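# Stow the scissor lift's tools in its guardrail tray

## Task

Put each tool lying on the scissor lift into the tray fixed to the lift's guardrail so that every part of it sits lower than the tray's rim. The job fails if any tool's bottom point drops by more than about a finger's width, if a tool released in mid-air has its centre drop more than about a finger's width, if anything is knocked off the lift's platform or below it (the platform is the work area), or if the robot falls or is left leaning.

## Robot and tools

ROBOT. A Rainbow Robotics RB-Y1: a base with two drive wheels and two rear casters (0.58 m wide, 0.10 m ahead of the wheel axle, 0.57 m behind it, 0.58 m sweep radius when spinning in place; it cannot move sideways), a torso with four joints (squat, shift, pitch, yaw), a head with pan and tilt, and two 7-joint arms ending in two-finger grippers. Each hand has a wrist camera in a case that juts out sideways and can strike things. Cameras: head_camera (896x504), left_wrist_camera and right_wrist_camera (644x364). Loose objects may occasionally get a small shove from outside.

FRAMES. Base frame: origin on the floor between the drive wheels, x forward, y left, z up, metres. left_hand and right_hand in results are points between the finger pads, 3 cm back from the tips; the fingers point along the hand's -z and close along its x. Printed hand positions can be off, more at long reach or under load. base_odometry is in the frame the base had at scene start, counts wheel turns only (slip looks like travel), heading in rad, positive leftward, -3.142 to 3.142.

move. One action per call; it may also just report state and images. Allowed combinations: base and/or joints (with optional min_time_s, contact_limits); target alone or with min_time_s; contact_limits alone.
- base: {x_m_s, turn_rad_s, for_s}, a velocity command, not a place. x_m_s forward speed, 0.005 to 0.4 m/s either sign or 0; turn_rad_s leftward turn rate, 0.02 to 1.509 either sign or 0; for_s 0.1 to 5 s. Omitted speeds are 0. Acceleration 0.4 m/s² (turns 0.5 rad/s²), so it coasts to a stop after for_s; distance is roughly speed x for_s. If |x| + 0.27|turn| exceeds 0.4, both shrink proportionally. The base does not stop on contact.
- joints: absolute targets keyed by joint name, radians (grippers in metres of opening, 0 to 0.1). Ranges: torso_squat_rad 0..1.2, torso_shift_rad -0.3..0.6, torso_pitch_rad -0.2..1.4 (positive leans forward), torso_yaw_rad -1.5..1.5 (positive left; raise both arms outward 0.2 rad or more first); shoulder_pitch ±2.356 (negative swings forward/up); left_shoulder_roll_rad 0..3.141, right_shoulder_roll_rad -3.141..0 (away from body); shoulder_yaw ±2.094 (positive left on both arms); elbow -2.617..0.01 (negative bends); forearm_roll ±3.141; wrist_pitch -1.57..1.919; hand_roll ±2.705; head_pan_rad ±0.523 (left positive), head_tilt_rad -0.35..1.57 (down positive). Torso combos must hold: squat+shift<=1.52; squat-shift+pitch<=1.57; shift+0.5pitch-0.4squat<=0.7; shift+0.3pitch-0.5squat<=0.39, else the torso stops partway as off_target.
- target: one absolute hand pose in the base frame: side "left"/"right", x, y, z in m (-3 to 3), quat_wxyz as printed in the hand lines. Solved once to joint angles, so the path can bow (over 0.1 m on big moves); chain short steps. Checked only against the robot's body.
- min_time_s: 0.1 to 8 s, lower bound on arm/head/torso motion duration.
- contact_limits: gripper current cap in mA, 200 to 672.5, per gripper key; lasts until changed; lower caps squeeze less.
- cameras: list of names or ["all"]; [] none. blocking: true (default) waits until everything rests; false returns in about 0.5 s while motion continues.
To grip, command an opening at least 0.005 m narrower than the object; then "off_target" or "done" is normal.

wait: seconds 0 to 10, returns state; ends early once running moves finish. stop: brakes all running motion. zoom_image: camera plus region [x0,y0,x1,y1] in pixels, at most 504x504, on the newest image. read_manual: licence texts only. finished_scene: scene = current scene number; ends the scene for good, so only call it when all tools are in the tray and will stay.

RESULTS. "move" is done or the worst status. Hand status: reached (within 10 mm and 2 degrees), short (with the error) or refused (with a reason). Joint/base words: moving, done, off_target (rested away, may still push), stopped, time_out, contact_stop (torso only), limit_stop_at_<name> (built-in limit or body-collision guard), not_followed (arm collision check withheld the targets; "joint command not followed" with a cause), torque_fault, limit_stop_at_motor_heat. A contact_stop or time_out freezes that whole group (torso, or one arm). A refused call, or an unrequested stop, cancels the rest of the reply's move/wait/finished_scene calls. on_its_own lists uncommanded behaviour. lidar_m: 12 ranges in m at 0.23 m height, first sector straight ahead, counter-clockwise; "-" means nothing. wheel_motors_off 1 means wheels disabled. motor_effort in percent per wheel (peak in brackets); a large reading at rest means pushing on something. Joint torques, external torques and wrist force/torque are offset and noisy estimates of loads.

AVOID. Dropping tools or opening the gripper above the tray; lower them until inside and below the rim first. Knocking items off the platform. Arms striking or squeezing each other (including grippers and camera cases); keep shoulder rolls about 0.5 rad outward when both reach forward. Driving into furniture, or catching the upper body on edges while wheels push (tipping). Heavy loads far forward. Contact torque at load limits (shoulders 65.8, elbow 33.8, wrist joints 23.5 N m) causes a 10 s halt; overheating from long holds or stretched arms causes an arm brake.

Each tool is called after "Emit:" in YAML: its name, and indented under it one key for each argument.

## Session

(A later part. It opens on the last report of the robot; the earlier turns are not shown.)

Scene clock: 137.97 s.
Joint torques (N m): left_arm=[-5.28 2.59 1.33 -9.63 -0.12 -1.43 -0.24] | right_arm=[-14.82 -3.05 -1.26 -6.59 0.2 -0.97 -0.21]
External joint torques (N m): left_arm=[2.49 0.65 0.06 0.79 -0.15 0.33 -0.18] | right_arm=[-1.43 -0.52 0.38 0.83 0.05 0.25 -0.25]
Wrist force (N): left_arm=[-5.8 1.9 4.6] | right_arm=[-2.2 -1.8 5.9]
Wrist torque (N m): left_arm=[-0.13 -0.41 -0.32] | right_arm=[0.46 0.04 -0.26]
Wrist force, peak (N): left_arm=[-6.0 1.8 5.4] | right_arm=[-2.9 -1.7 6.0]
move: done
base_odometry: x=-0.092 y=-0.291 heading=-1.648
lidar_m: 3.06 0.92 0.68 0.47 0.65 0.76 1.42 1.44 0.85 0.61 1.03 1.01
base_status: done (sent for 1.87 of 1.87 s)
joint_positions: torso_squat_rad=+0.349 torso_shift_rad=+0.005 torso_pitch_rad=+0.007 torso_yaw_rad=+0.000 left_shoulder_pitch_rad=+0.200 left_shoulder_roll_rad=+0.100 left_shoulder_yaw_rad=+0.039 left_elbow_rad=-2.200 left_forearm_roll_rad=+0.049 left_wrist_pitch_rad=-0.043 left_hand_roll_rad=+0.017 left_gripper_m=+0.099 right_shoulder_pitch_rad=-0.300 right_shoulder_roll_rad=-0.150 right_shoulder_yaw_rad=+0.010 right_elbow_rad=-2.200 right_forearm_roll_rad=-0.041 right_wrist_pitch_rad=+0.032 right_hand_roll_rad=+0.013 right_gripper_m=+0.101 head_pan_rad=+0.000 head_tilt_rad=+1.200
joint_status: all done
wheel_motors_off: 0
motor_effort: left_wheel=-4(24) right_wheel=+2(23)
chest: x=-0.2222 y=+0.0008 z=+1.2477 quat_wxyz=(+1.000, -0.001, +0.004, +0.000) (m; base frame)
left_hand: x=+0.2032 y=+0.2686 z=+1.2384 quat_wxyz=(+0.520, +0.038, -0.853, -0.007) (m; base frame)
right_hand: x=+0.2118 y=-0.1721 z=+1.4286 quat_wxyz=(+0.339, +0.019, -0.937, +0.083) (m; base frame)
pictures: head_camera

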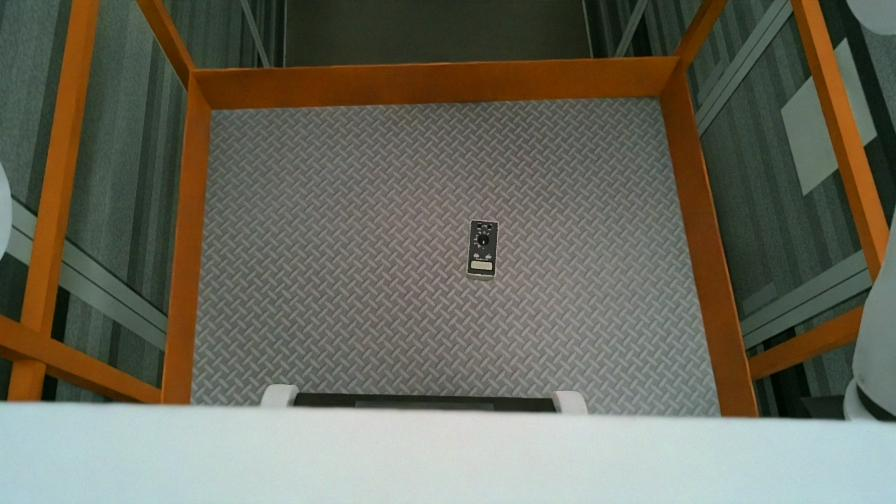

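Emit:
move:
  joints: {"torso_squat_rad": 1.2, "torso_shift_rad": 0.25, "torso_pitch_rad": 0.6}
  min_time_s: 3.5
  cameras: ["head_camera"]

Scene clock: 144.73 s.
Joint torques (N m): left_arm=[2.15 2.54 2.07 -10.2 -0.13 -1.71 -0.19] | right_arm=[-5.72 -2.16 -0.91 -9.95 0.39 -1.63 -0.28]
External joint torques (N m): left_arm=[0.26 0.64 0.39 0.42 -0.17 0.33 -0.14] | right_arm=[-0.09 -0.45 0.28 0.41 0.15 0.25 -0.33]
Wrist force (N): left_arm=[-5.9 1.6 1.4] | right_arm=[-4.3 -2.6 2.9]
Wrist torque (N m): left_arm=[-0.13 -0.36 -0.28] | right_arm=[0.56 -0.08 -0.25]
Wrist force, peak (N): left_arm=[-5.9 1.8 5.5] | right_arm=[-2.5 -2.0 6.4]
move: done
base_odometry: x=-0.092 y=-0.291 heading=-1.648
lidar_m: 3.05 0.92 0.67 0.46 0.64 0.77 1.44 1.47 0.86 0.61 1.02 1.00
base_status: not commanded
joint_positions: torso_squat_rad=+1.200 torso_shift_rad=+0.250 torso_pitch_rad=+0.600 torso_yaw_rad=+0.000 left_shoulder_pitch_rad=+0.200 left_shoulder_roll_rad=+0.100 left_shoulder_yaw_rad=+0.040 left_elbow_rad=-2.200 left_forearm_roll_rad=+0.049 left_wrist_pitch_rad=-0.043 left_hand_roll_rad=+0.017 left_gripper_m=+0.099 right_shoulder_pitch_rad=-0.300 right_shoulder_roll_rad=-0.150 right_shoulder_yaw_rad=+0.010 right_elbow_rad=-2.200 right_forearm_roll_rad=-0.041 right_wrist_pitch_rad=+0.032 right_hand_roll_rad=+0.013 right_gripper_m=+0.101 head_pan_rad=+0.000 head_tilt_rad=+1.200
joint_status: all done
wheel_motors_off: 0
motor_effort: left_wheel=-3(4) right_wheel=+2(6)
chest: x=+0.0095 y=+0.0005 z=+0.7816 quat_wxyz=(+0.955, -0.001, +0.296, +0.000) (m; base frame)
left_hand: x=+0.3571 y=+0.2682 z=+0.5361 quat_wxyz=(+0.746, +0.035, -0.664, -0.018) (m; base frame)
right_hand: x=+0.4704 y=-0.1726 z=+0.6892 quat_wxyz=(+0.598, +0.042, -0.797, +0.074) (m; base frame)
pictures: head_camera

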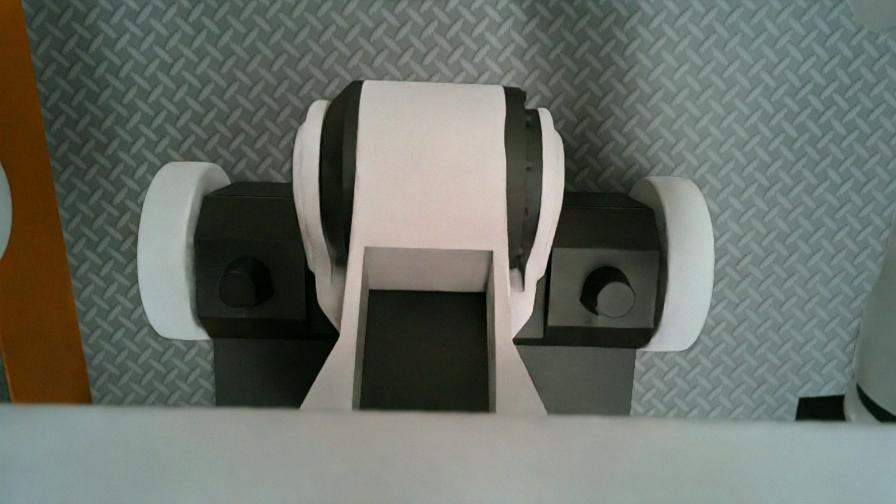

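Emit:
move:
  base: {"x_m_s": 0.05, "for_s": 1.0}
  joints: {"left_shoulder_pitch_rad": 1.2, "left_shoulder_roll_rad": 0.1, "left_elbow_rad": -2.0, "head_tilt_rad": 0.65}
  min_time_s: 1.5
  cameras: ["head_camera"]

Emit:
move:
  joints: {"torso_yaw_rad": 0.75, "torso_shift_rad": 0.3, "torso_pitch_rad": 0.67, "head_pan_rad": -0.5}
  min_time_s: 2.0
  cameras: ["head_camera", "right_wrist_camera"]

Scene clock: 151.10 s.
Joint torques (N m): left_arm=[14.08 5.24 4.43 -1.5 -0.06 -0.62 0.01] | right_arm=[-6.08 -1.84 -0.55 -9.75 0.36 -1.7 -0.13]
External joint torques (N m): left_arm=[-2.67 0.3 -0.21 -0.02 -0.13 0.06 0.02] | right_arm=[-0.46 -0.14 0.64 0.62 0.12 0.18 -0.18]
Wrist force (N): left_arm=[-1.9 0.0 -2.8] | right_arm=[-4.0 -2.8 2.8]
Wrist torque (N m): left_arm=[-0.06 -0.11 -0.36] | right_arm=[0.59 -0.01 -0.24]
Wrist force, peak (N): left_arm=[-6.7 1.6 1.8] | right_arm=[-4.8 -2.6 3.1]
move: done
base_odometry: x=-0.096 y=-0.341 heading=-1.648
lidar_m: 3.03 0.89 0.68 0.46 0.64 0.81 1.45 1.50 0.89 0.61 1.01 0.96
base_status: done (sent for 1 of 1 s)
joint_positions: torso_squat_rad=+1.200 torso_shift_rad=+0.250 torso_pitch_rad=+0.600 torso_yaw_rad=+0.000 left_shoulder_pitch_rad=+1.200 left_shoulder_roll_rad=+0.100 left_shoulder_yaw_rad=+0.040 left_elbow_rad=-2.000 left_forearm_roll_rad=+0.049 left_wrist_pitch_rad=-0.043 left_hand_roll_rad=+0.017 left_gripper_m=+0.099 right_shoulder_pitch_rad=-0.300 right_shoulder_roll_rad=-0.150 right_shoulder_yaw_rad=+0.010 right_elbow_rad=-2.200 right_forearm_roll_rad=-0.041 right_wrist_pitch_rad=+0.032 right_hand_roll_rad=+0.013 right_gripper_m=+0.101 head_pan_rad=+0.000 head_tilt_rad=+0.650
joint_status: all done
wheel_motors_off: 0
motor_effort: left_wheel=-1(13) right_wheel=+1(17)
chest: x=+0.0095 y=+0.0005 z=+0.7817 quat_wxyz=(+0.955, -0.001, +0.296, +0.000) (m; base frame)
left_hand: x=-0.1316 y=+0.3817 z=+0.4229 quat_wxyz=(+0.972, +0.186, -0.144, +0.027) (m; base frame)
right_hand: x=+0.4704 y=-0.1726 z=+0.6892 quat_wxyz=(+0.598, +0.042, -0.797, +0.074) (m; base frame)
pictures: head_camera

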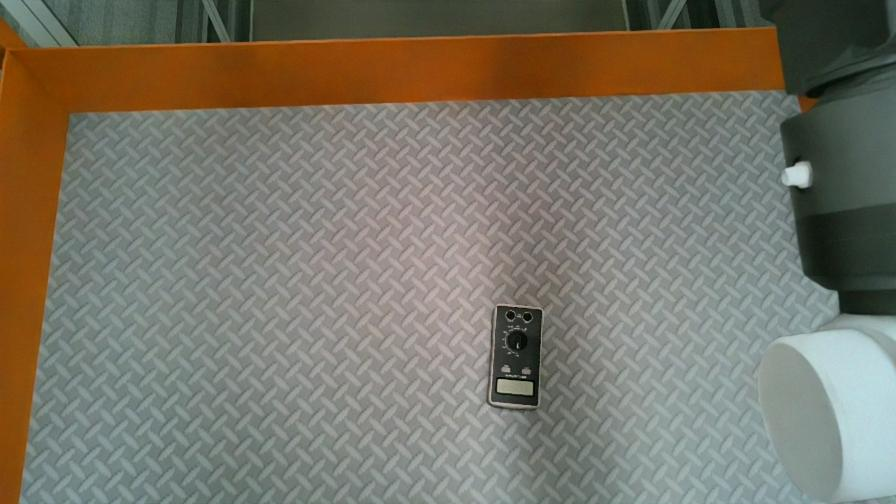

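Scene clock: 153.40 s.
Joint torques (N m): left_arm=[10.54 9.98 7.94 -1.95 -0.13 -0.38 -0.05] | right_arm=[-8.38 3.1 3.74 -9.03 0.36 -1.56 -0.15]
External joint torques (N m): left_arm=[-2.65 -0.55 -0.98 0.09 -0.28 0.33 -0.04] | right_arm=[-0.17 -0.92 0.3 0.49 0.15 0.1 -0.2]
Wrist force (N): left_arm=[-2.7 -2.6 -1.3] | right_arm=[-3.8 -4.9 3.8]
Wrist torque (N m): left_arm=[0.12 -0.19 -0.34] | right_arm=[0.66 -0.04 -0.24]
Wrist force, peak (N): left_arm=[-3.2 -2.8 -0.8] | right_arm=[-4.0 -5.0 3.8]
move: done
base_odometry: x=-0.096 y=-0.341 heading=-1.648
lidar_m: 3.05 0.88 0.67 0.47 0.64 0.81 1.45 1.49 0.88 0.59 1.02 0.96
base_status: not commanded
joint_positions: torso_squat_rad=+1.200 torso_shift_rad=+0.300 torso_pitch_rad=+0.669 torso_yaw_rad=+0.750 left_shoulder_pitch_rad=+1.200 left_shoulder_roll_rad=+0.100 left_shoulder_yaw_rad=+0.040 left_elbow_rad=-2.000 left_forearm_roll_rad=+0.049 left_wrist_pitch_rad=-0.043 left_hand_roll_rad=+0.017 left_gripper_m=+0.099 right_shoulder_pitch_rad=-0.300 right_shoulder_roll_rad=-0.150 right_shoulder_yaw_rad=+0.010 right_elbow_rad=-2.200 right_forearm_roll_rad=-0.041 right_wrist_pitch_rad=+0.032 right_hand_roll_rad=+0.013 right_gripper_m=+0.101 head_pan_rad=-0.500 head_tilt_rad=+0.650
joint_status: all done
wheel_motors_off: 0
motor_effort: left_wheel=-1(1) right_wheel=+0(3)
chest: x=+0.0390 y=+0.0005 z=+0.7655 quat_wxyz=(+0.879, +0.120, +0.306, +0.346) (m; base frame)
left_hand: x=-0.3487 y=+0.3382 z=+0.5932 quat_wxyz=(+0.860, +0.427, -0.053, +0.275) (m; base frame)
right_hand: x=+0.4938 y=+0.1687 z=+0.6397 quat_wxyz=(+0.551, +0.406, -0.725, +0.071) (m; base frame)
pictures: head_camera, right_wrist_camera

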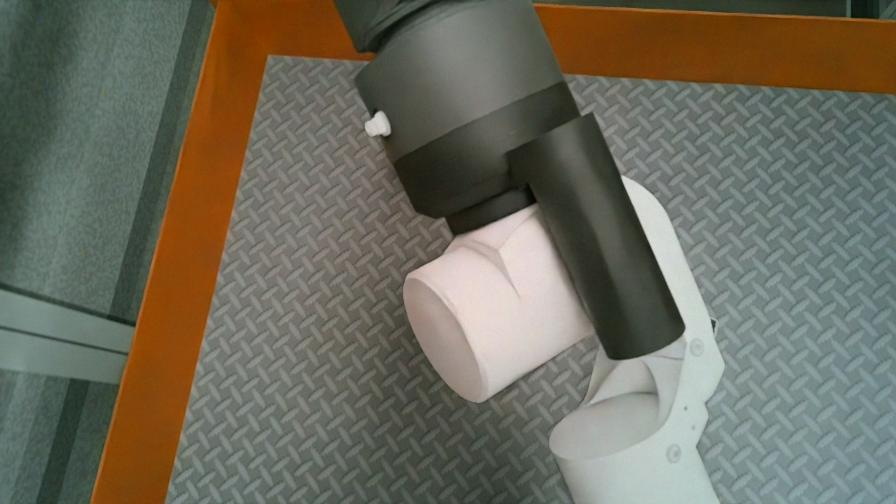

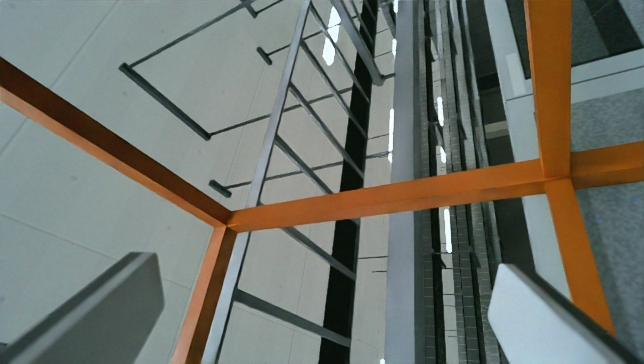

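Emit:
move:
  target: {"side": "right", "x": 0.40, "y": -0.12, "z": 0.38, "quat_wxyz": [0.7355, 0, 0, 0.6775]}
  min_time_s: 2.5
  cameras: ["head_camera", "right_wrist_camera"]

Scene clock: 157.47 s.
Joint torques (N m): left_arm=[10.87 10.04 8.15 -1.79 0.08 -0.52 -0.07] | right_arm=[-3.66 -1.61 -6.52 -3.69 0.63 -0.21 -0.48]
External joint torques (N m): left_arm=[-2.32 -0.49 -0.77 0.25 -0.07 0.19 -0.06] | right_arm=[0.83 0.39 0.53 0.28 0.38 -0.15 -0.48]
Wrist force (N): left_arm=[-2.8 -2.5 -0.7] | right_arm=[1.9 -3.1 -4.6]
Wrist torque (N m): left_arm=[0.15 -0.23 -0.35] | right_arm=[0.62 0.34 0.01]
Wrist force, peak (N): left_arm=[-2.6 -2.8 -1.6] | right_arm=[-4.2 -5.4 3.8]
move: done
base_odometry: x=-0.096 y=-0.341 heading=-1.648
lidar_m: 3.03 0.89 0.68 0.46 0.65 0.81 1.45 1.50 0.89 0.61 1.02 0.97
base_status: not commanded
joint_positions: torso_squat_rad=+1.200 torso_shift_rad=+0.300 torso_pitch_rad=+0.669 torso_yaw_rad=+0.750 left_shoulder_pitch_rad=+1.200 left_shoulder_roll_rad=+0.100 left_shoulder_yaw_rad=+0.040 left_elbow_rad=-2.000 left_forearm_roll_rad=+0.049 left_wrist_pitch_rad=-0.043 left_hand_roll_rad=+0.017 left_gripper_m=+0.099 right_shoulder_pitch_rad=+0.988 right_shoulder_roll_rad=-1.718 right_shoulder_yaw_rad=-0.941 right_elbow_rad=-2.477 right_forearm_roll_rad=-1.034 right_wrist_pitch_rad=+1.365 right_hand_roll_rad=-0.119 right_gripper_m=+0.101 head_pan_rad=-0.500 head_tilt_rad=+0.650
joint_status: all done
wheel_motors_off: 0
motor_effort: left_wheel=-1(1) right_wheel=+1(3)
chest: x=+0.0389 y=+0.0005 z=+0.7655 quat_wxyz=(+0.879, +0.120, +0.306, +0.346) (m; base frame)
left_hand: x=-0.3487 y=+0.3382 z=+0.5932 quat_wxyz=(+0.860, +0.427, -0.053, +0.275) (m; base frame)
right_hand: x=+0.4001 y=-0.1199 z=+0.3806 quat_wxyz=(+0.736, -0.001, -0.002, +0.677) (m; base frame)
right_hand_status: reached (checked arc, planned for 2.5 s): 1 mm and 0.2 deg off.
pictures: head_camera, right_wrist_camera

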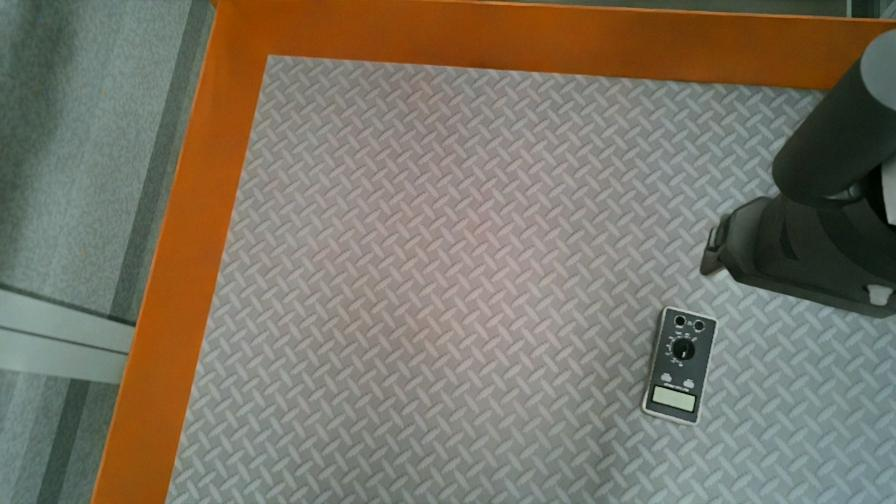

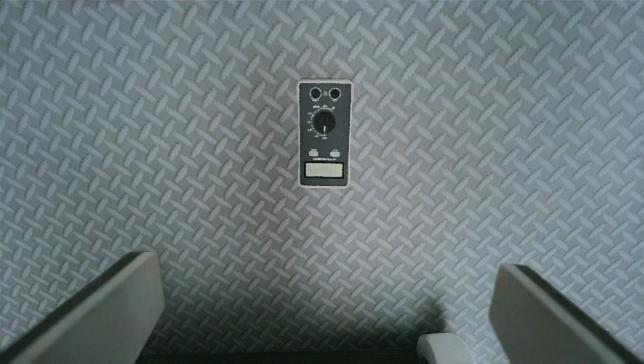

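Emit:
move:
  target: {"side": "right", "x": 0.36, "y": -0.118, "z": 0.23, "quat_wxyz": [0.7355, 0, 0, 0.6775]}
  min_time_s: 1.5
  cameras: ["head_camera", "right_wrist_camera"]

Scene clock: 161.20 s.
Joint torques (N m): left_arm=[11.15 10.62 8.22 -1.92 -0.15 -0.44 -0.2] | right_arm=[-8.35 0.55 -2.97 -3.57 0.26 0.06 -0.18]
External joint torques (N m): left_arm=[-2.03 0.08 -0.7 0.13 -0.29 0.27 -0.2] | right_arm=[-0.03 -0.99 1.11 0.84 0.08 0.08 -0.18]
Wrist force (N): left_arm=[-2.5 -2.2 -0.9] | right_arm=[2.0 -3.1 -4.5]
Wrist torque (N m): left_arm=[0.08 -0.15 -0.38] | right_arm=[0.61 0.34 0.01]
Wrist force, peak (N): left_arm=[-2.8 -3.5 -0.9] | right_arm=[2.3 -3.1 -4.8]
move: done
base_odometry: x=-0.096 y=-0.341 heading=-1.648
lidar_m: 3.03 0.88 0.68 0.47 0.64 0.81 1.45 1.49 0.89 0.61 1.02 0.96
base_status: not commanded
joint_positions: torso_squat_rad=+1.200 torso_shift_rad=+0.300 torso_pitch_rad=+0.669 torso_yaw_rad=+0.750 left_shoulder_pitch_rad=+1.200 left_shoulder_roll_rad=+0.100 left_shoulder_yaw_rad=+0.040 left_elbow_rad=-2.000 left_forearm_roll_rad=+0.049 left_wrist_pitch_rad=-0.043 left_hand_roll_rad=+0.017 left_gripper_m=+0.099 right_shoulder_pitch_rad=+1.319 right_shoulder_roll_rad=-2.250 right_shoulder_yaw_rad=-0.570 right_elbow_rad=-2.106 right_forearm_roll_rad=-0.546 right_wrist_pitch_rad=+0.824 right_hand_roll_rad=-0.743 right_gripper_m=+0.101 head_pan_rad=-0.500 head_tilt_rad=+0.650
joint_status: all done
wheel_motors_off: 0
motor_effort: left_wheel=-1(1) right_wheel=+0(3)
chest: x=+0.0389 y=+0.0005 z=+0.7655 quat_wxyz=(+0.879, +0.120, +0.306, +0.346) (m; base frame)
left_hand: x=-0.3487 y=+0.3382 z=+0.5932 quat_wxyz=(+0.860, +0.427, -0.053, +0.275) (m; base frame)
right_hand: x=+0.3601 y=-0.1179 z=+0.2301 quat_wxyz=(+0.736, +0.000, +0.000, +0.677) (m; base frame)
right_hand_status: reached (checked arc, planned for 1.5 s): 0 mm and 0.0 deg off.
pictures: head_camera, right_wrist_camera

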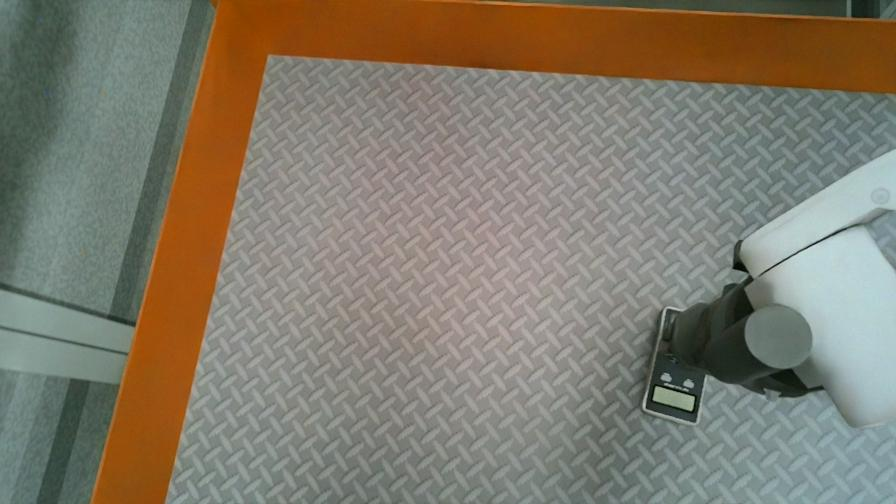

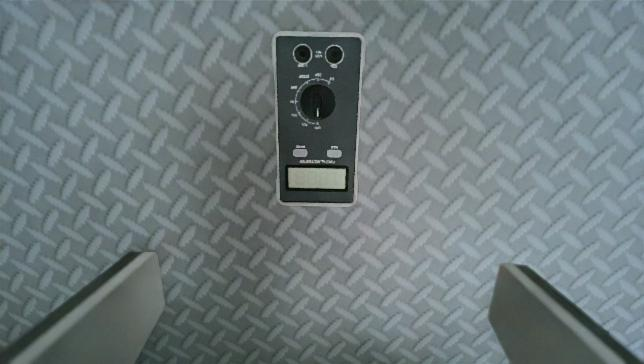

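Emit:
move:
  target: {"side": "right", "x": 0.372, "y": -0.117, "z": 0.10, "quat_wxyz": [0.7355, 0, 0, 0.6775]}
  min_time_s: 1.5
  cameras: ["head_camera", "right_wrist_camera"]

Scene clock: 167.93 s.
Joint torques (N m): left_arm=[10.63 10.77 8.36 -2.12 -0.14 -0.6 -0.35] | right_arm=[-10.59 4.14 -2.25 -1.18 0.17 0.14 -0.45]
External joint torques (N m): left_arm=[-2.56 0.24 -0.56 -0.08 -0.29 0.11 -0.34] | right_arm=[-0.15 -0.35 -0.01 0.84 0.07 0.15 -0.45]
Wrist force (N): left_arm=[-2.4 -2.6 -1.5] | right_arm=[1.6 -3.3 -4.7]
Wrist torque (N m): left_arm=[0.12 -0.19 -0.39] | right_arm=[0.64 0.27 0.00]
Wrist force, peak (N): left_arm=[-3.0 -3.1 -1.2] | right_arm=[1.9 -3.4 -5.0]
move: done
base_odometry: x=-0.096 y=-0.341 heading=-1.648
lidar_m: 3.04 0.88 0.67 0.47 0.65 0.81 1.45 1.49 0.90 0.60 1.02 0.96
base_status: not commanded
joint_positions: torso_squat_rad=+1.200 torso_shift_rad=+0.300 torso_pitch_rad=+0.669 torso_yaw_rad=+0.750 left_shoulder_pitch_rad=+1.200 left_shoulder_roll_rad=+0.100 left_shoulder_yaw_rad=+0.040 left_elbow_rad=-2.000 left_forearm_roll_rad=+0.049 left_wrist_pitch_rad=-0.043 left_hand_roll_rad=+0.017 left_gripper_m=+0.099 right_shoulder_pitch_rad=+1.734 right_shoulder_roll_rad=-2.646 right_shoulder_yaw_rad=-0.641 right_elbow_rad=-1.451 right_forearm_roll_rad=-0.458 right_wrist_pitch_rad=+0.442 right_hand_roll_rad=-1.016 right_gripper_m=+0.101 head_pan_rad=-0.500 head_tilt_rad=+0.650
joint_status: all done
wheel_motors_off: 0
motor_effort: left_wheel=-1(1) right_wheel=+2(3)
chest: x=+0.0389 y=+0.0005 z=+0.7655 quat_wxyz=(+0.879, +0.120, +0.306, +0.346) (m; base frame)
left_hand: x=-0.3487 y=+0.3382 z=+0.5932 quat_wxyz=(+0.860, +0.427, -0.053, +0.275) (m; base frame)
right_hand: x=+0.3720 y=-0.1170 z=+0.1001 quat_wxyz=(+0.736, +0.000, +0.000, +0.677) (m; base frame)
right_hand_status: reached (checked arc, planned for 1.5 s): 0 mm and 0.0 deg off.
pictures: head_camera, right_wrist_camera

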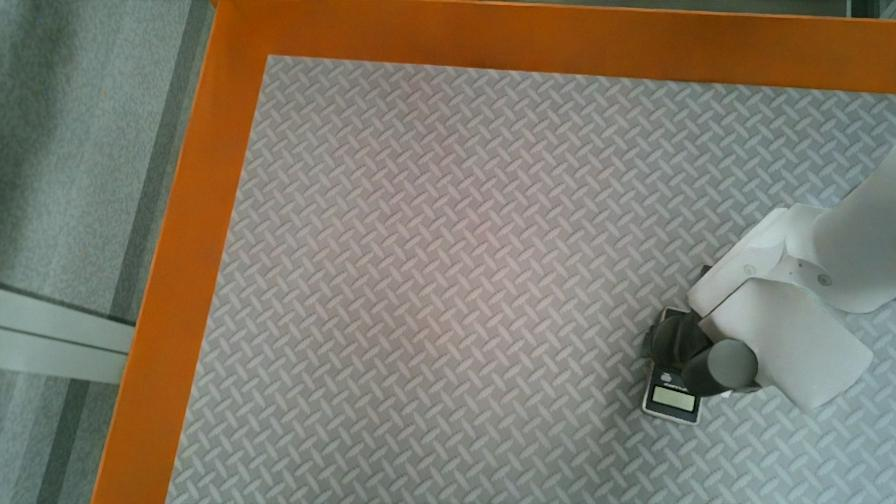

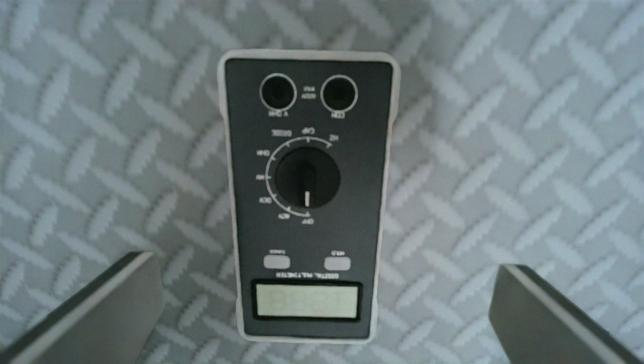

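Emit:
move:
  target: {"side": "right", "x": 0.367, "y": -0.1095, "z": 0.065, "quat_wxyz": [0.7355, 0, 0, 0.6775]}
  min_time_s: 1.5
  cameras: ["right_wrist_camera"]

Scene clock: 175.40 s.
Joint torques (N m): left_arm=[11.01 10.44 8.62 -2.12 -0.1 -0.53 -0.11] | right_arm=[-10.49 3.16 -2.33 -0.48 0.14 0.01 -0.46]
External joint torques (N m): left_arm=[-2.18 -0.1 -0.3 -0.08 -0.25 0.18 -0.1] | right_arm=[0.08 -1.32 -0.52 0.76 0.06 0.02 -0.46]
Wrist force (N): left_arm=[-2.2 -2.5 -1.2] | right_arm=[2.3 -3.2 -4.8]
Wrist torque (N m): left_arm=[0.12 -0.13 -0.30] | right_arm=[0.61 0.35 0.03]
Wrist force, peak (N): left_arm=[-2.4 -3.4 -1.5] | right_arm=[2.0 -3.4 -5.3]
move: done
base_odometry: x=-0.096 y=-0.341 heading=-1.648
lidar_m: 3.03 0.89 0.67 0.47 0.64 0.81 1.46 1.50 0.89 0.60 1.02 0.96
base_status: not commanded
joint_positions: torso_squat_rad=+1.200 torso_shift_rad=+0.300 torso_pitch_rad=+0.669 torso_yaw_rad=+0.750 left_shoulder_pitch_rad=+1.200 left_shoulder_roll_rad=+0.100 left_shoulder_yaw_rad=+0.040 left_elbow_rad=-2.000 left_forearm_roll_rad=+0.049 left_wrist_pitch_rad=-0.043 left_hand_roll_rad=+0.017 left_gripper_m=+0.099 right_shoulder_pitch_rad=+1.853 right_shoulder_roll_rad=-2.775 right_shoulder_yaw_rad=-0.657 right_elbow_rad=-1.227 right_forearm_roll_rad=-0.494 right_wrist_pitch_rad=+0.348 right_hand_roll_rad=-1.048 right_gripper_m=+0.101 head_pan_rad=-0.500 head_tilt_rad=+0.650
joint_status: all done
wheel_motors_off: 0
motor_effort: left_wheel=-1(2) right_wheel=+2(3)
chest: x=+0.0389 y=+0.0005 z=+0.7655 quat_wxyz=(+0.879, +0.120, +0.306, +0.346) (m; base frame)
left_hand: x=-0.3487 y=+0.3382 z=+0.5932 quat_wxyz=(+0.860, +0.427, -0.053, +0.275) (m; base frame)
right_hand: x=+0.3672 y=-0.1096 z=+0.0651 quat_wxyz=(+0.736, +0.000, +0.000, +0.677) (m; base frame)
right_hand_status: reached (checked arc, planned for 1.5 s): 0 mm and 0.0 deg off.
pictures: right_wrist_camera

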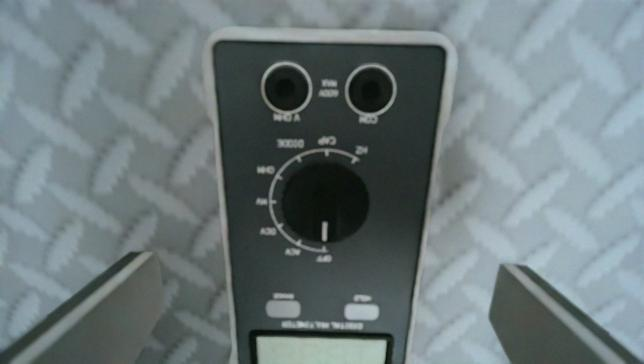

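Emit:
move:
  target: {"side": "right", "x": 0.366, "y": -0.1095, "z": 0.04, "quat_wxyz": [0.7355, 0, 0, 0.6775]}
  min_time_s: 1.2
  cameras: ["right_wrist_camera"]

Scene clock: 177.37 s.
Joint torques (N m): left_arm=[11.44 10.45 8.76 -1.92 0.06 -0.43 -0.05] | right_arm=[-10.06 3.48 0.17 0.75 0.03 0.09 -0.35]
External joint torques (N m): left_arm=[-1.74 -0.09 -0.17 0.13 -0.08 0.28 -0.04] | right_arm=[0.33 -0.95 1.53 1.16 -0.03 0.1 -0.35]
Wrist force (N): left_arm=[-1.7 -2.3 -1.0] | right_arm=[1.7 -3.0 -4.6]
Wrist torque (N m): left_arm=[0.10 -0.07 -0.34] | right_arm=[0.59 0.31 -0.05]
Wrist force, peak (N): left_arm=[-2.6 -3.3 -1.2] | right_arm=[1.9 -3.4 -4.9]
move: done
base_odometry: x=-0.096 y=-0.341 heading=-1.648
lidar_m: 3.04 0.87 0.66 0.47 0.65 0.81 1.44 1.50 0.89 0.60 1.02 0.96
base_status: not commanded
joint_positions: torso_squat_rad=+1.200 torso_shift_rad=+0.300 torso_pitch_rad=+0.669 torso_yaw_rad=+0.750 left_shoulder_pitch_rad=+1.200 left_shoulder_roll_rad=+0.100 left_shoulder_yaw_rad=+0.040 left_elbow_rad=-2.000 left_forearm_roll_rad=+0.049 left_wrist_pitch_rad=-0.043 left_hand_roll_rad=+0.017 left_gripper_m=+0.099 right_shoulder_pitch_rad=+1.943 right_shoulder_roll_rad=-2.870 right_shoulder_yaw_rad=-0.643 right_elbow_rad=-1.027 right_forearm_roll_rad=-0.554 right_wrist_pitch_rad=+0.249 right_hand_roll_rad=-1.048 right_gripper_m=+0.101 head_pan_rad=-0.500 head_tilt_rad=+0.650
joint_status: all done
wheel_motors_off: 0
motor_effort: left_wheel=-1(2) right_wheel=+2(4)
chest: x=+0.0389 y=+0.0005 z=+0.7655 quat_wxyz=(+0.879, +0.120, +0.306, +0.346) (m; base frame)
left_hand: x=-0.3487 y=+0.3382 z=+0.5932 quat_wxyz=(+0.860, +0.427, -0.053, +0.275) (m; base frame)
right_hand: x=+0.3662 y=-0.1093 z=+0.0401 quat_wxyz=(+0.736, +0.000, -0.001, +0.677) (m; base frame)
right_hand_status: reached (checked arc, planned for 1.2 s): 0 mm and 0.1 deg off.
pictures: right_wrist_camera

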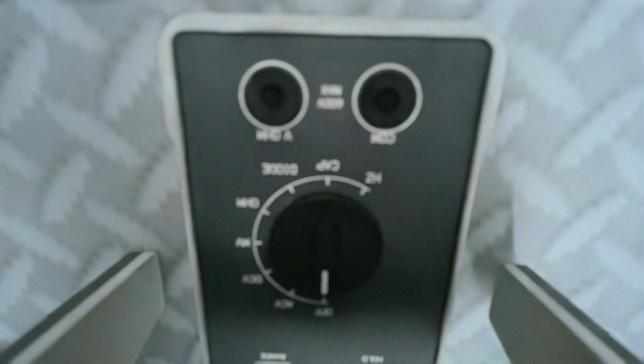

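Emit:
move:
  joints: {"right_gripper_m": 0.045}
  cameras: ["right_wrist_camera"]

Scene clock: 178.87 s.
Joint torques (N m): left_arm=[11.04 10.65 8.42 -2.04 -0.13 -0.56 0] | right_arm=[-10.24 3.36 0.03 0.33 -0.03 0.1 -0.49]
External joint torques (N m): left_arm=[-2.15 0.12 -0.5 0 -0.28 0.15 0] | right_arm=[0.15 -1.07 1.39 0.74 -0.08 0.11 -0.49]
Wrist force (N): left_arm=[-1.9 -2.2 -1.0] | right_arm=[2.1 -3.2 -4.3]
Wrist torque (N m): left_arm=[0.08 -0.07 -0.32] | right_arm=[0.61 0.22 -0.04]
Wrist force, peak (N): left_arm=[-3.0 -2.6 -1.5] | right_arm=[1.7 -3.4 -4.9]
move: off_target
base_odometry: x=-0.096 y=-0.341 heading=-1.648
lidar_m: 3.04 0.88 0.67 0.47 0.64 0.81 1.45 1.50 0.88 0.60 1.01 0.96
base_status: not commanded
joint_positions: torso_squat_rad=+1.200 torso_shift_rad=+0.300 torso_pitch_rad=+0.669 torso_yaw_rad=+0.750 left_shoulder_pitch_rad=+1.200 left_shoulder_roll_rad=+0.100 left_shoulder_yaw_rad=+0.040 left_elbow_rad=-2.000 left_forearm_roll_rad=+0.049 left_wrist_pitch_rad=-0.043 left_hand_roll_rad=+0.017 left_gripper_m=+0.099 right_shoulder_pitch_rad=+1.943 right_shoulder_roll_rad=-2.870 right_shoulder_yaw_rad=-0.643 right_elbow_rad=-1.027 right_forearm_roll_rad=-0.554 right_wrist_pitch_rad=+0.249 right_hand_roll_rad=-1.048 right_gripper_m=+0.062 head_pan_rad=-0.500 head_tilt_rad=+0.650
joint_status: right_gripper_m off_target (ended at +0.062, target +0.045)
wheel_motors_off: 0
motor_effort: left_wheel=-1(1) right_wheel=+0(3)
chest: x=+0.0389 y=+0.0005 z=+0.7655 quat_wxyz=(+0.879, +0.120, +0.306, +0.346) (m; base frame)
left_hand: x=-0.3487 y=+0.3382 z=+0.5932 quat_wxyz=(+0.860, +0.427, -0.053, +0.275) (m; base frame)
right_hand: x=+0.3662 y=-0.1093 z=+0.0401 quat_wxyz=(+0.736, +0.000, -0.001, +0.677) (m; base frame)
pictures: right_wrist_camera

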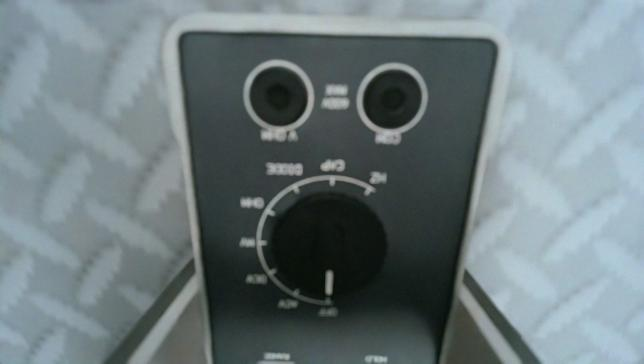

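Emit:
move:
  target: {"side": "right", "x": 0.366, "y": -0.109, "z": 0.12, "quat_wxyz": [0.7355, 0, 0, 0.6775]}
  min_time_s: 1.5
  cameras: ["right_wrist_camera", "head_camera"]

Scene clock: 184.77 s.
Joint torques (N m): left_arm=[10.91 10.12 8.32 -1.98 0.02 -0.57 -0.08] | right_arm=[-11.97 4.46 -0.79 -3.16 0.31 0.18 -0.01]
External joint torques (N m): left_arm=[-2.27 -0.41 -0.61 0.06 -0.13 0.14 -0.07] | right_arm=[-1.33 0.68 1.79 -0.6 0.2 0.19 -0.01]
Wrist force (N): left_arm=[-2.9 -2.4 -1.2] | right_arm=[1.8 -3.4 -6.3]
Wrist torque (N m): left_arm=[0.13 -0.24 -0.41] | right_arm=[0.65 0.29 -0.17]
Wrist force, peak (N): left_arm=[-2.8 -3.0 -1.2] | right_arm=[2.2 -3.6 -6.4]
move: done
base_odometry: x=-0.096 y=-0.341 heading=-1.648
lidar_m: 3.03 0.87 0.67 0.46 0.65 0.81 1.46 1.49 0.89 0.61 1.01 0.97
base_status: not commanded
joint_positions: torso_squat_rad=+1.200 torso_shift_rad=+0.300 torso_pitch_rad=+0.669 torso_yaw_rad=+0.750 left_shoulder_pitch_rad=+1.200 left_shoulder_roll_rad=+0.100 left_shoulder_yaw_rad=+0.040 left_elbow_rad=-2.000 left_forearm_roll_rad=+0.049 left_wrist_pitch_rad=-0.043 left_hand_roll_rad=+0.017 left_gripper_m=+0.099 right_shoulder_pitch_rad=+1.658 right_shoulder_roll_rad=-2.619 right_shoulder_yaw_rad=-0.613 right_elbow_rad=-1.573 right_forearm_roll_rad=-0.460 right_wrist_pitch_rad=+0.515 right_hand_roll_rad=-1.021 right_gripper_m=+0.062 head_pan_rad=-0.500 head_tilt_rad=+0.650
joint_status: all done
wheel_motors_off: 0
motor_effort: left_wheel=-1(1) right_wheel=+1(3)
chest: x=+0.0389 y=+0.0005 z=+0.7655 quat_wxyz=(+0.879, +0.120, +0.306, +0.346) (m; base frame)
left_hand: x=-0.3487 y=+0.3382 z=+0.5932 quat_wxyz=(+0.860, +0.427, -0.053, +0.275) (m; base frame)
right_hand: x=+0.3660 y=-0.1088 z=+0.1199 quat_wxyz=(+0.736, +0.000, +0.000, +0.678) (m; base frame)
right_hand_status: reached (checked arc, planned for 1.5 s): 0 mm and 0.0 deg off.
pictures: head_camera, right_wrist_camera

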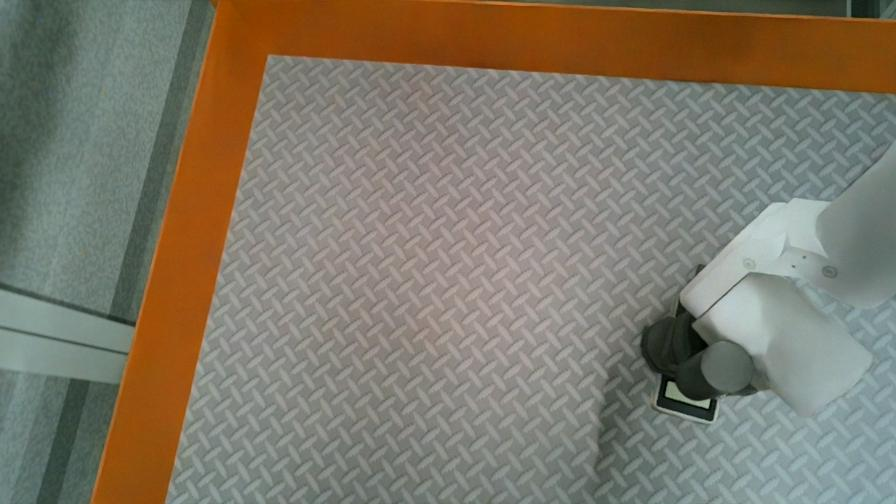

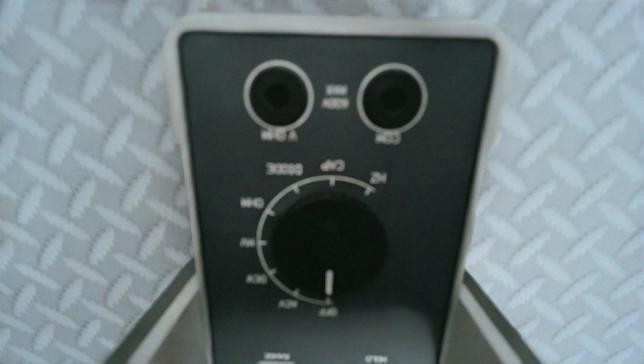

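Emit:
move:
  target: {"side": "right", "x": 0.38, "y": -0.115, "z": 0.32, "quat_wxyz": [0.7355, 0, 0, 0.6775]}
  min_time_s: 2
  cameras: []

Emit:
move:
  joints: {"torso_squat_rad": 0.6, "torso_shift_rad": 0.15, "torso_pitch_rad": 0.33}
  min_time_s: 2.5
  cameras: ["head_camera", "right_wrist_camera"]

Scene clock: 200.07 s.
Joint torques (N m): left_arm=[11.22 9.77 8.76 -1.86 0.01 -0.43 -0.18] | right_arm=[-8 -2.03 -4.64 -4.95 0.33 0.06 -0.48]
External joint torques (N m): left_arm=[-1.97 -0.77 -0.16 0.19 -0.14 0.28 -0.17] | right_arm=[-2.24 1.25 1.42 -0.24 0.1 0.1 -0.48]
Wrist force (N): left_arm=[-2.0 -1.9 -0.3] | right_arm=[1.8 -2.9 -5.9]
Wrist torque (N m): left_arm=[0.06 -0.14 -0.36] | right_arm=[0.61 0.33 -0.17]
Wrist force, peak (N): left_arm=[-3.0 -3.1 -1.1] | right_arm=[1.8 -3.2 -6.5]
move: done
base_odometry: x=-0.096 y=-0.341 heading=-1.648
lidar_m: 3.04 0.87 0.68 0.46 0.65 0.81 1.44 1.49 0.90 0.60 1.02 0.96
base_status: not commanded
joint_positions: torso_squat_rad=+1.200 torso_shift_rad=+0.300 torso_pitch_rad=+0.669 torso_yaw_rad=+0.750 left_shoulder_pitch_rad=+1.200 left_shoulder_roll_rad=+0.100 left_shoulder_yaw_rad=+0.040 left_elbow_rad=-2.000 left_forearm_roll_rad=+0.049 left_wrist_pitch_rad=-0.043 left_hand_roll_rad=+0.017 left_gripper_m=+0.099 right_shoulder_pitch_rad=+0.895 right_shoulder_roll_rad=-1.896 right_shoulder_yaw_rad=-0.540 right_elbow_rad=-2.373 right_forearm_roll_rad=-0.821 right_wrist_pitch_rad=+1.144 right_hand_roll_rad=-0.324 right_gripper_m=+0.062 head_pan_rad=-0.500 head_tilt_rad=+0.650
joint_status: all done
wheel_motors_off: 0
motor_effort: left_wheel=-1(1) right_wheel=-1(3)
chest: x=+0.0389 y=+0.0005 z=+0.7655 quat_wxyz=(+0.879, +0.120, +0.306, +0.346) (m; base frame)
left_hand: x=-0.3487 y=+0.3382 z=+0.5932 quat_wxyz=(+0.860, +0.427, -0.053, +0.275) (m; base frame)
right_hand: x=+0.3799 y=-0.1150 z=+0.3199 quat_wxyz=(+0.735, +0.000, +0.000, +0.678) (m; base frame)
right_hand_status: reached (checked arc, planned for 2.0 s): 0 mm and 0.0 deg off.
pictures: none
No camera images: "cameras" was empty.

Scene clock: 202.87 s.
Joint torques (N m): left_arm=[10.02 7.07 6.15 -4.92 -0.1 -0.78 -0.22] | right_arm=[-9.22 -3.22 -6.69 -1.81 1.13 0.24 -0.38]
External joint torques (N m): left_arm=[-1.65 -0.59 -0.42 0.14 -0.21 0.48 -0.19] | right_arm=[-1.74 2.16 1.14 0 0.34 0.12 -0.38]
Wrist force (N): left_arm=[-4.1 -0.8 -1.6] | right_arm=[1.8 -0.7 -5.7]
Wrist torque (N m): left_arm=[-0.05 -0.29 -0.32] | right_arm=[0.52 0.31 -0.18]
Wrist force, peak (N): left_arm=[-4.1 -1.9 -1.5] | right_arm=[1.8 -3.0 -6.6]
move: done
base_odometry: x=-0.096 y=-0.341 heading=-1.648
lidar_m: 3.03 0.88 0.67 0.47 0.64 0.81 1.45 1.50 0.89 0.60 1.02 0.95
base_status: not commanded
joint_positions: torso_squat_rad=+0.600 torso_shift_rad=+0.150 torso_pitch_rad=+0.330 torso_yaw_rad=+0.750 left_shoulder_pitch_rad=+1.200 left_shoulder_roll_rad=+0.100 left_shoulder_yaw_rad=+0.040 left_elbow_rad=-2.000 left_forearm_roll_rad=+0.049 left_wrist_pitch_rad=-0.043 left_hand_roll_rad=+0.017 left_gripper_m=+0.099 right_shoulder_pitch_rad=+0.895 right_shoulder_roll_rad=-1.896 right_shoulder_yaw_rad=-0.540 right_elbow_rad=-2.373 right_forearm_roll_rad=-0.821 right_wrist_pitch_rad=+1.144 right_hand_roll_rad=-0.324 right_gripper_m=+0.062 head_pan_rad=-0.500 head_tilt_rad=+0.650
joint_status: all done
wheel_motors_off: 0
motor_effort: left_wheel=+0(2) right_wheel=+1(3)
chest: x=-0.0414 y=+0.0007 z=+1.1445 quat_wxyz=(+0.918, +0.060, +0.153, +0.361) (m; base frame)
left_hand: x=-0.3496 y=+0.3384 z=+0.8529 quat_wxyz=(+0.838, +0.375, -0.198, +0.343) (m; base frame)
right_hand: x=+0.4285 y=-0.1146 z=+0.8378 quat_wxyz=(+0.725, -0.115, -0.124, +0.668) (m; base frame)
pictures: head_camera, right_wrist_camera

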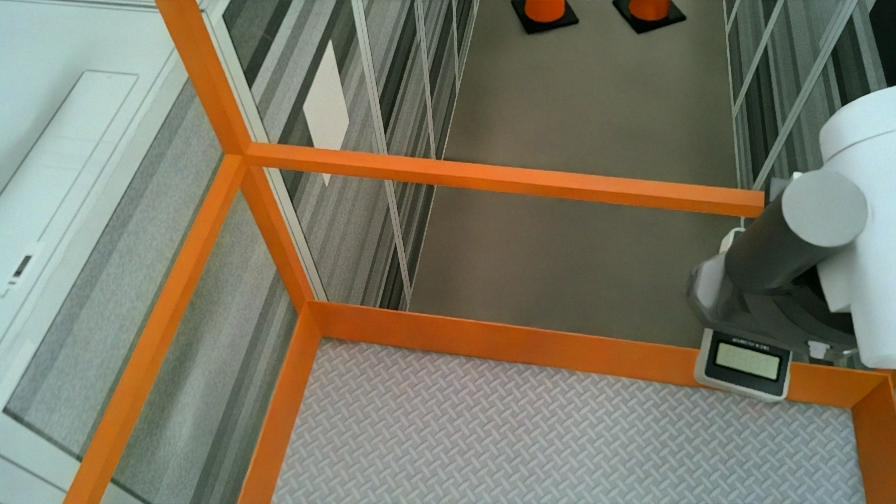

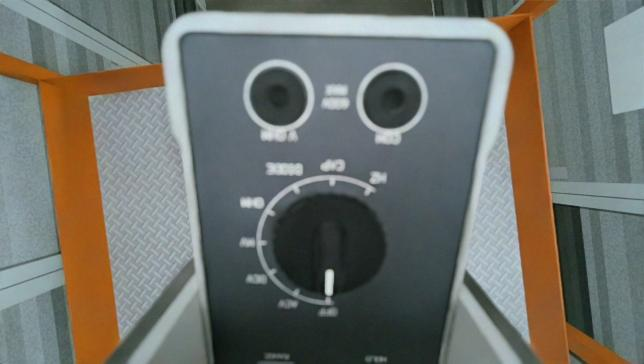

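Emit:
move:
  joints: {"torso_squat_rad": 0.0, "torso_shift_rad": 0.0, "torso_pitch_rad": 0.0}
  min_time_s: 2.5
  cameras: []

Emit:
move:
  target: {"side": "right", "x": 0.22, "y": -0.08, "z": 1.33, "quat_wxyz": [0.7071, 0, 0, 0.7071]}
  min_time_s: 2
  cameras: ["head_camera"]

Scene clock: 206.27 s.
Joint torques (N m): left_arm=[7.8 3.88 3.21 -7.1 0.02 -1.21 -0.17] | right_arm=[-10.51 -4.45 -7.23 0.95 1.65 0.39 -0.34]
External joint torques (N m): left_arm=[-1.11 -0.13 -0.35 0.34 -0.04 0.44 -0.13] | right_arm=[-2.18 2.39 1.47 -0.26 0.41 0.13 -0.33]
Wrist force (N): left_arm=[-4.7 0.5 -1.0] | right_arm=[1.8 1.6 -4.4]
Wrist torque (N m): left_arm=[-0.06 -0.25 -0.32] | right_arm=[0.44 0.32 -0.18]
Wrist force, peak (N): left_arm=[-6.0 0.5 -1.0] | right_arm=[1.6 -0.5 -6.3]
move: done
base_odometry: x=-0.096 y=-0.341 heading=-1.648
lidar_m: 3.04 0.88 0.67 0.47 0.64 0.80 1.45 1.50 0.89 0.59 1.02 0.97
base_status: not commanded
joint_positions: torso_squat_rad=+0.000 torso_shift_rad=+0.000 torso_pitch_rad=+0.000 torso_yaw_rad=+0.750 left_shoulder_pitch_rad=+1.200 left_shoulder_roll_rad=+0.100 left_shoulder_yaw_rad=+0.040 left_elbow_rad=-2.000 left_forearm_roll_rad=+0.049 left_wrist_pitch_rad=-0.043 left_hand_roll_rad=+0.017 left_gripper_m=+0.099 right_shoulder_pitch_rad=+0.895 right_shoulder_roll_rad=-1.896 right_shoulder_yaw_rad=-0.540 right_elbow_rad=-2.373 right_forearm_roll_rad=-0.821 right_wrist_pitch_rad=+1.144 right_hand_roll_rad=-0.324 right_gripper_m=+0.062 head_pan_rad=-0.500 head_tilt_rad=+0.650
joint_status: all done
wheel_motors_off: 0
motor_effort: left_wheel=-2(3) right_wheel=+2(5)
chest: x=-0.2280 y=+0.0008 z=+1.2899 quat_wxyz=(+0.930, -0.001, +0.000, +0.366) (m; base frame)
left_hand: x=-0.4251 y=+0.3385 z=+0.9143 quat_wxyz=(+0.795, +0.313, -0.333, +0.400) (m; base frame)
right_hand: x=+0.3159 y=-0.1144 z=+1.1520 quat_wxyz=(+0.695, -0.223, -0.242, +0.640) (m; base frame)
pictures: none
No camera images: "cameras" was empty.

Scene clock: 208.60 s.
Joint torques (N m): left_arm=[7.5 3.71 3.06 -7.03 -0.15 -1.36 -0.08] | right_arm=[-11.81 -9.98 -7.79 4.82 0.65 -0.01 -0.29]
External joint torques (N m): left_arm=[-1.41 -0.3 -0.5 0.41 -0.22 0.29 -0.04] | right_arm=[-2.16 -0.14 0.88 0.75 0.41 0.07 -0.29]
Wrist force (N): left_arm=[-5.4 0.9 -0.9] | right_arm=[2.2 -3.3 -6.0]
Wrist torque (N m): left_arm=[-0.16 -0.37 -0.30] | right_arm=[0.66 0.34 -0.17]
Wrist force, peak (N): left_arm=[-5.9 0.2 -1.2] | right_arm=[2.2 -3.3 -6.0]
move: done
base_odometry: x=-0.096 y=-0.341 heading=-1.648
lidar_m: 3.04 0.89 0.68 0.46 0.64 0.81 1.44 1.50 0.89 0.60 1.02 0.95
base_status: not commanded
joint_positions: torso_squat_rad=+0.000 torso_shift_rad=+0.000 torso_pitch_rad=+0.000 torso_yaw_rad=+0.750 left_shoulder_pitch_rad=+1.200 left_shoulder_roll_rad=+0.100 left_shoulder_yaw_rad=+0.040 left_elbow_rad=-2.000 left_forearm_roll_rad=+0.049 left_wrist_pitch_rad=-0.043 left_hand_roll_rad=+0.017 left_gripper_m=+0.099 right_shoulder_pitch_rad=+0.547 right_shoulder_roll_rad=-2.020 right_shoulder_yaw_rad=-0.949 right_elbow_rad=-1.889 right_forearm_roll_rad=-2.111 right_wrist_pitch_rad=+1.759 right_hand_roll_rad=+0.307 right_gripper_m=+0.062 head_pan_rad=-0.500 head_tilt_rad=+0.650
joint_status: all done
wheel_motors_off: 0
motor_effort: left_wheel=-2(2) right_wheel=+2(4)
chest: x=-0.2280 y=+0.0009 z=+1.2899 quat_wxyz=(+0.930, -0.001, +0.000, +0.366) (m; base frame)
left_hand: x=-0.4251 y=+0.3385 z=+0.9143 quat_wxyz=(+0.795, +0.313, -0.333, +0.400) (m; base frame)
right_hand: x=+0.2199 y=-0.0800 z=+1.3299 quat_wxyz=(+0.707, +0.000, +0.000, +0.707) (m; base frame)
right_hand_status: reached (checked arc, planned for 2.0 s): 0 mm and 0.1 deg off.
pictures: head_camera

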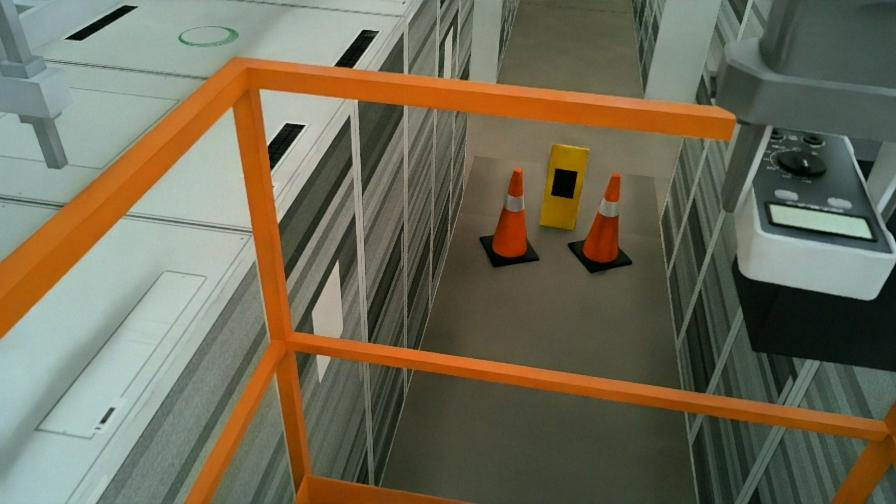

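Emit:
move:
  joints: {"torso_yaw_rad": 1.5, "head_pan_rad": 0.5, "head_tilt_rad": 0.75}
  min_time_s: 1.6
  cameras: ["head_camera"]

Scene clock: 213.97 s.
Joint torques (N m): left_arm=[7.49 3.69 3.04 -7 -0.11 -1.22 -0.22] | right_arm=[-11.47 -9.23 -7.97 4.7 0.45 0.25 -0.1]
External joint torques (N m): left_arm=[-1.43 -0.33 -0.53 0.44 -0.17 0.44 -0.18] | right_arm=[-1.8 0.62 0.7 0.64 0.21 0.32 -0.1]
Wrist force (N): left_arm=[-4.6 0.7 -1.0] | right_arm=[2.0 -3.0 -5.9]
Wrist torque (N m): left_arm=[-0.09 -0.27 -0.32] | right_arm=[0.62 0.31 -0.17]
Wrist force, peak (N): left_arm=[-5.8 1.1 -0.8] | right_arm=[2.7 -3.2 -6.3]
move: done
base_odometry: x=-0.096 y=-0.341 heading=-1.648
lidar_m: 3.04 0.87 0.67 0.47 0.64 0.80 1.44 1.50 0.89 0.60 1.02 0.96
base_status: not commanded
joint_positions: torso_squat_rad=+0.000 torso_shift_rad=+0.000 torso_pitch_rad=+0.000 torso_yaw_rad=+1.500 left_shoulder_pitch_rad=+1.200 left_shoulder_roll_rad=+0.100 left_shoulder_yaw_rad=+0.040 left_elbow_rad=-2.000 left_forearm_roll_rad=+0.049 left_wrist_pitch_rad=-0.043 left_hand_roll_rad=+0.017 left_gripper_m=+0.099 right_shoulder_pitch_rad=+0.547 right_shoulder_roll_rad=-2.020 right_shoulder_yaw_rad=-0.949 right_elbow_rad=-1.889 right_forearm_roll_rad=-2.111 right_wrist_pitch_rad=+1.759 right_hand_roll_rad=+0.307 right_gripper_m=+0.062 head_pan_rad=+0.500 head_tilt_rad=+0.750
joint_status: all done
wheel_motors_off: 0
motor_effort: left_wheel=-3(3) right_wheel=+3(5)
chest: x=-0.2280 y=+0.0009 z=+1.2899 quat_wxyz=(+0.732, +0.000, +0.000, +0.682) (m; base frame)
left_hand: x=-0.6026 y=+0.1134 z=+0.9145 quat_wxyz=(+0.593, +0.413, -0.195, +0.663) (m; base frame)
right_hand: x=+0.1549 y=+0.2471 z=+1.3296 quat_wxyz=(+0.399, +0.000, +0.000, +0.917) (m; base frame)
pictures: head_camera

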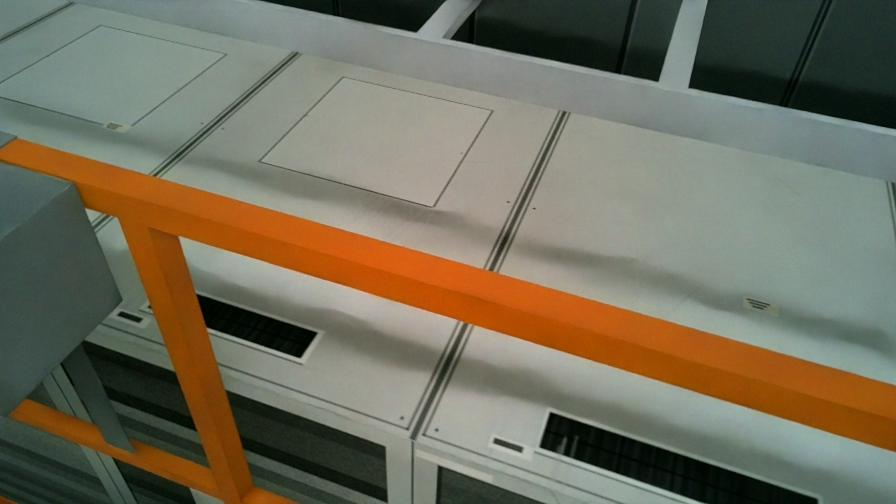

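Emit:
move:
  base: {"x_m_s": -0.2, "for_s": 3.2}
  joints: {"head_pan_rad": 0.0, "head_tilt_rad": 1.1}
  cameras: ["head_camera", "right_wrist_camera", "left_wrist_camera"]

Scene clock: 221.97 s.
Joint torques (N m): left_arm=[7.53 4.57 2.81 -7.27 -0.11 -1.44 -0.07] | right_arm=[-11.36 -8.82 -8.08 4.57 0.36 0.06 -0.25]
External joint torques (N m): left_arm=[-1.4 0.55 -0.75 0.16 -0.17 0.21 -0.03] | right_arm=[-1.7 1.01 0.59 0.5 0.11 0.13 -0.25]
Wrist force (N): left_arm=[-5.1 0.4 -1.6] | right_arm=[1.9 -3.0 -6.0]
Wrist torque (N m): left_arm=[-0.09 -0.31 -0.28] | right_arm=[0.62 0.30 -0.18]
Wrist force, peak (N): left_arm=[-6.0 0.9 -1.3] | right_arm=[2.2 -3.1 -6.3]
move: done
base_odometry: x=-0.047 y=+0.297 heading=-1.649
lidar_m: 3.18 0.79 0.63 0.42 0.59 0.78 1.80 1.74 0.99 0.66 1.07 0.95
base_status: done (sent for 3.2 of 3.2 s)
joint_positions: torso_squat_rad=+0.000 torso_shift_rad=+0.000 torso_pitch_rad=+0.000 torso_yaw_rad=+1.500 left_shoulder_pitch_rad=+1.200 left_shoulder_roll_rad=+0.100 left_shoulder_yaw_rad=+0.040 left_elbow_rad=-2.000 left_forearm_roll_rad=+0.049 left_wrist_pitch_rad=-0.043 left_hand_roll_rad=+0.017 left_gripper_m=+0.099 right_shoulder_pitch_rad=+0.547 right_shoulder_roll_rad=-2.020 right_shoulder_yaw_rad=-0.949 right_elbow_rad=-1.889 right_forearm_roll_rad=-2.111 right_wrist_pitch_rad=+1.759 right_hand_roll_rad=+0.307 right_gripper_m=+0.062 head_pan_rad=+0.000 head_tilt_rad=+1.100
joint_status: all done
wheel_motors_off: 0
motor_effort: left_wheel=-6(17) right_wheel=+5(19)
chest: x=-0.2280 y=+0.0009 z=+1.2899 quat_wxyz=(+0.732, +0.000, +0.000, +0.682) (m; base frame)
left_hand: x=-0.6026 y=+0.1134 z=+0.9145 quat_wxyz=(+0.593, +0.413, -0.195, +0.663) (m; base frame)
right_hand: x=+0.1550 y=+0.2471 z=+1.3296 quat_wxyz=(+0.399, +0.000, +0.000, +0.917) (m; base frame)
pictures: head_camera, left_wrist_camera, right_wrist_camera

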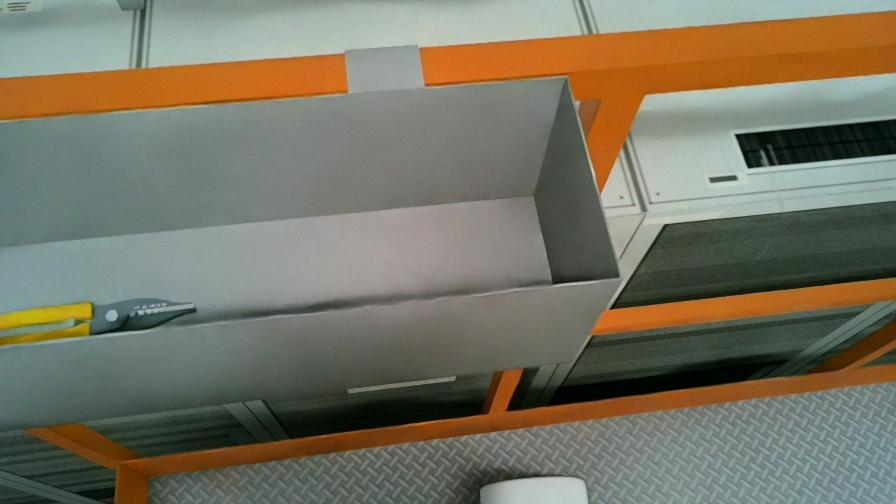

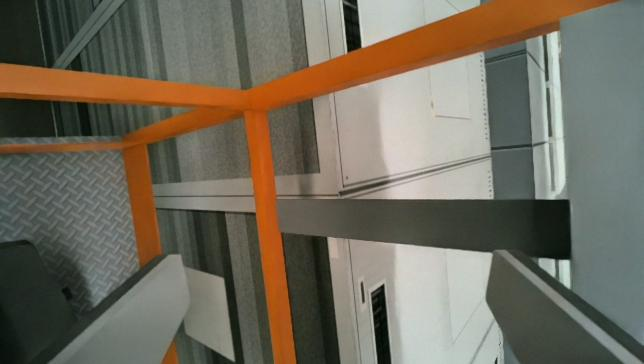

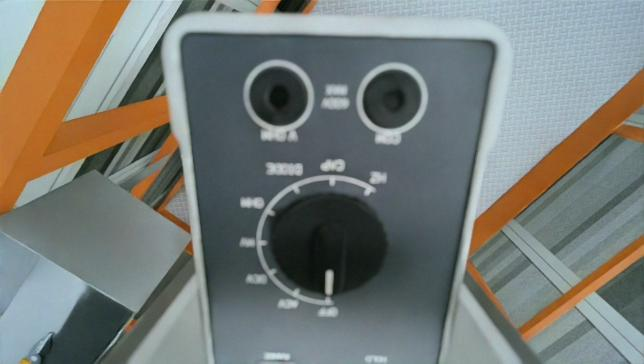

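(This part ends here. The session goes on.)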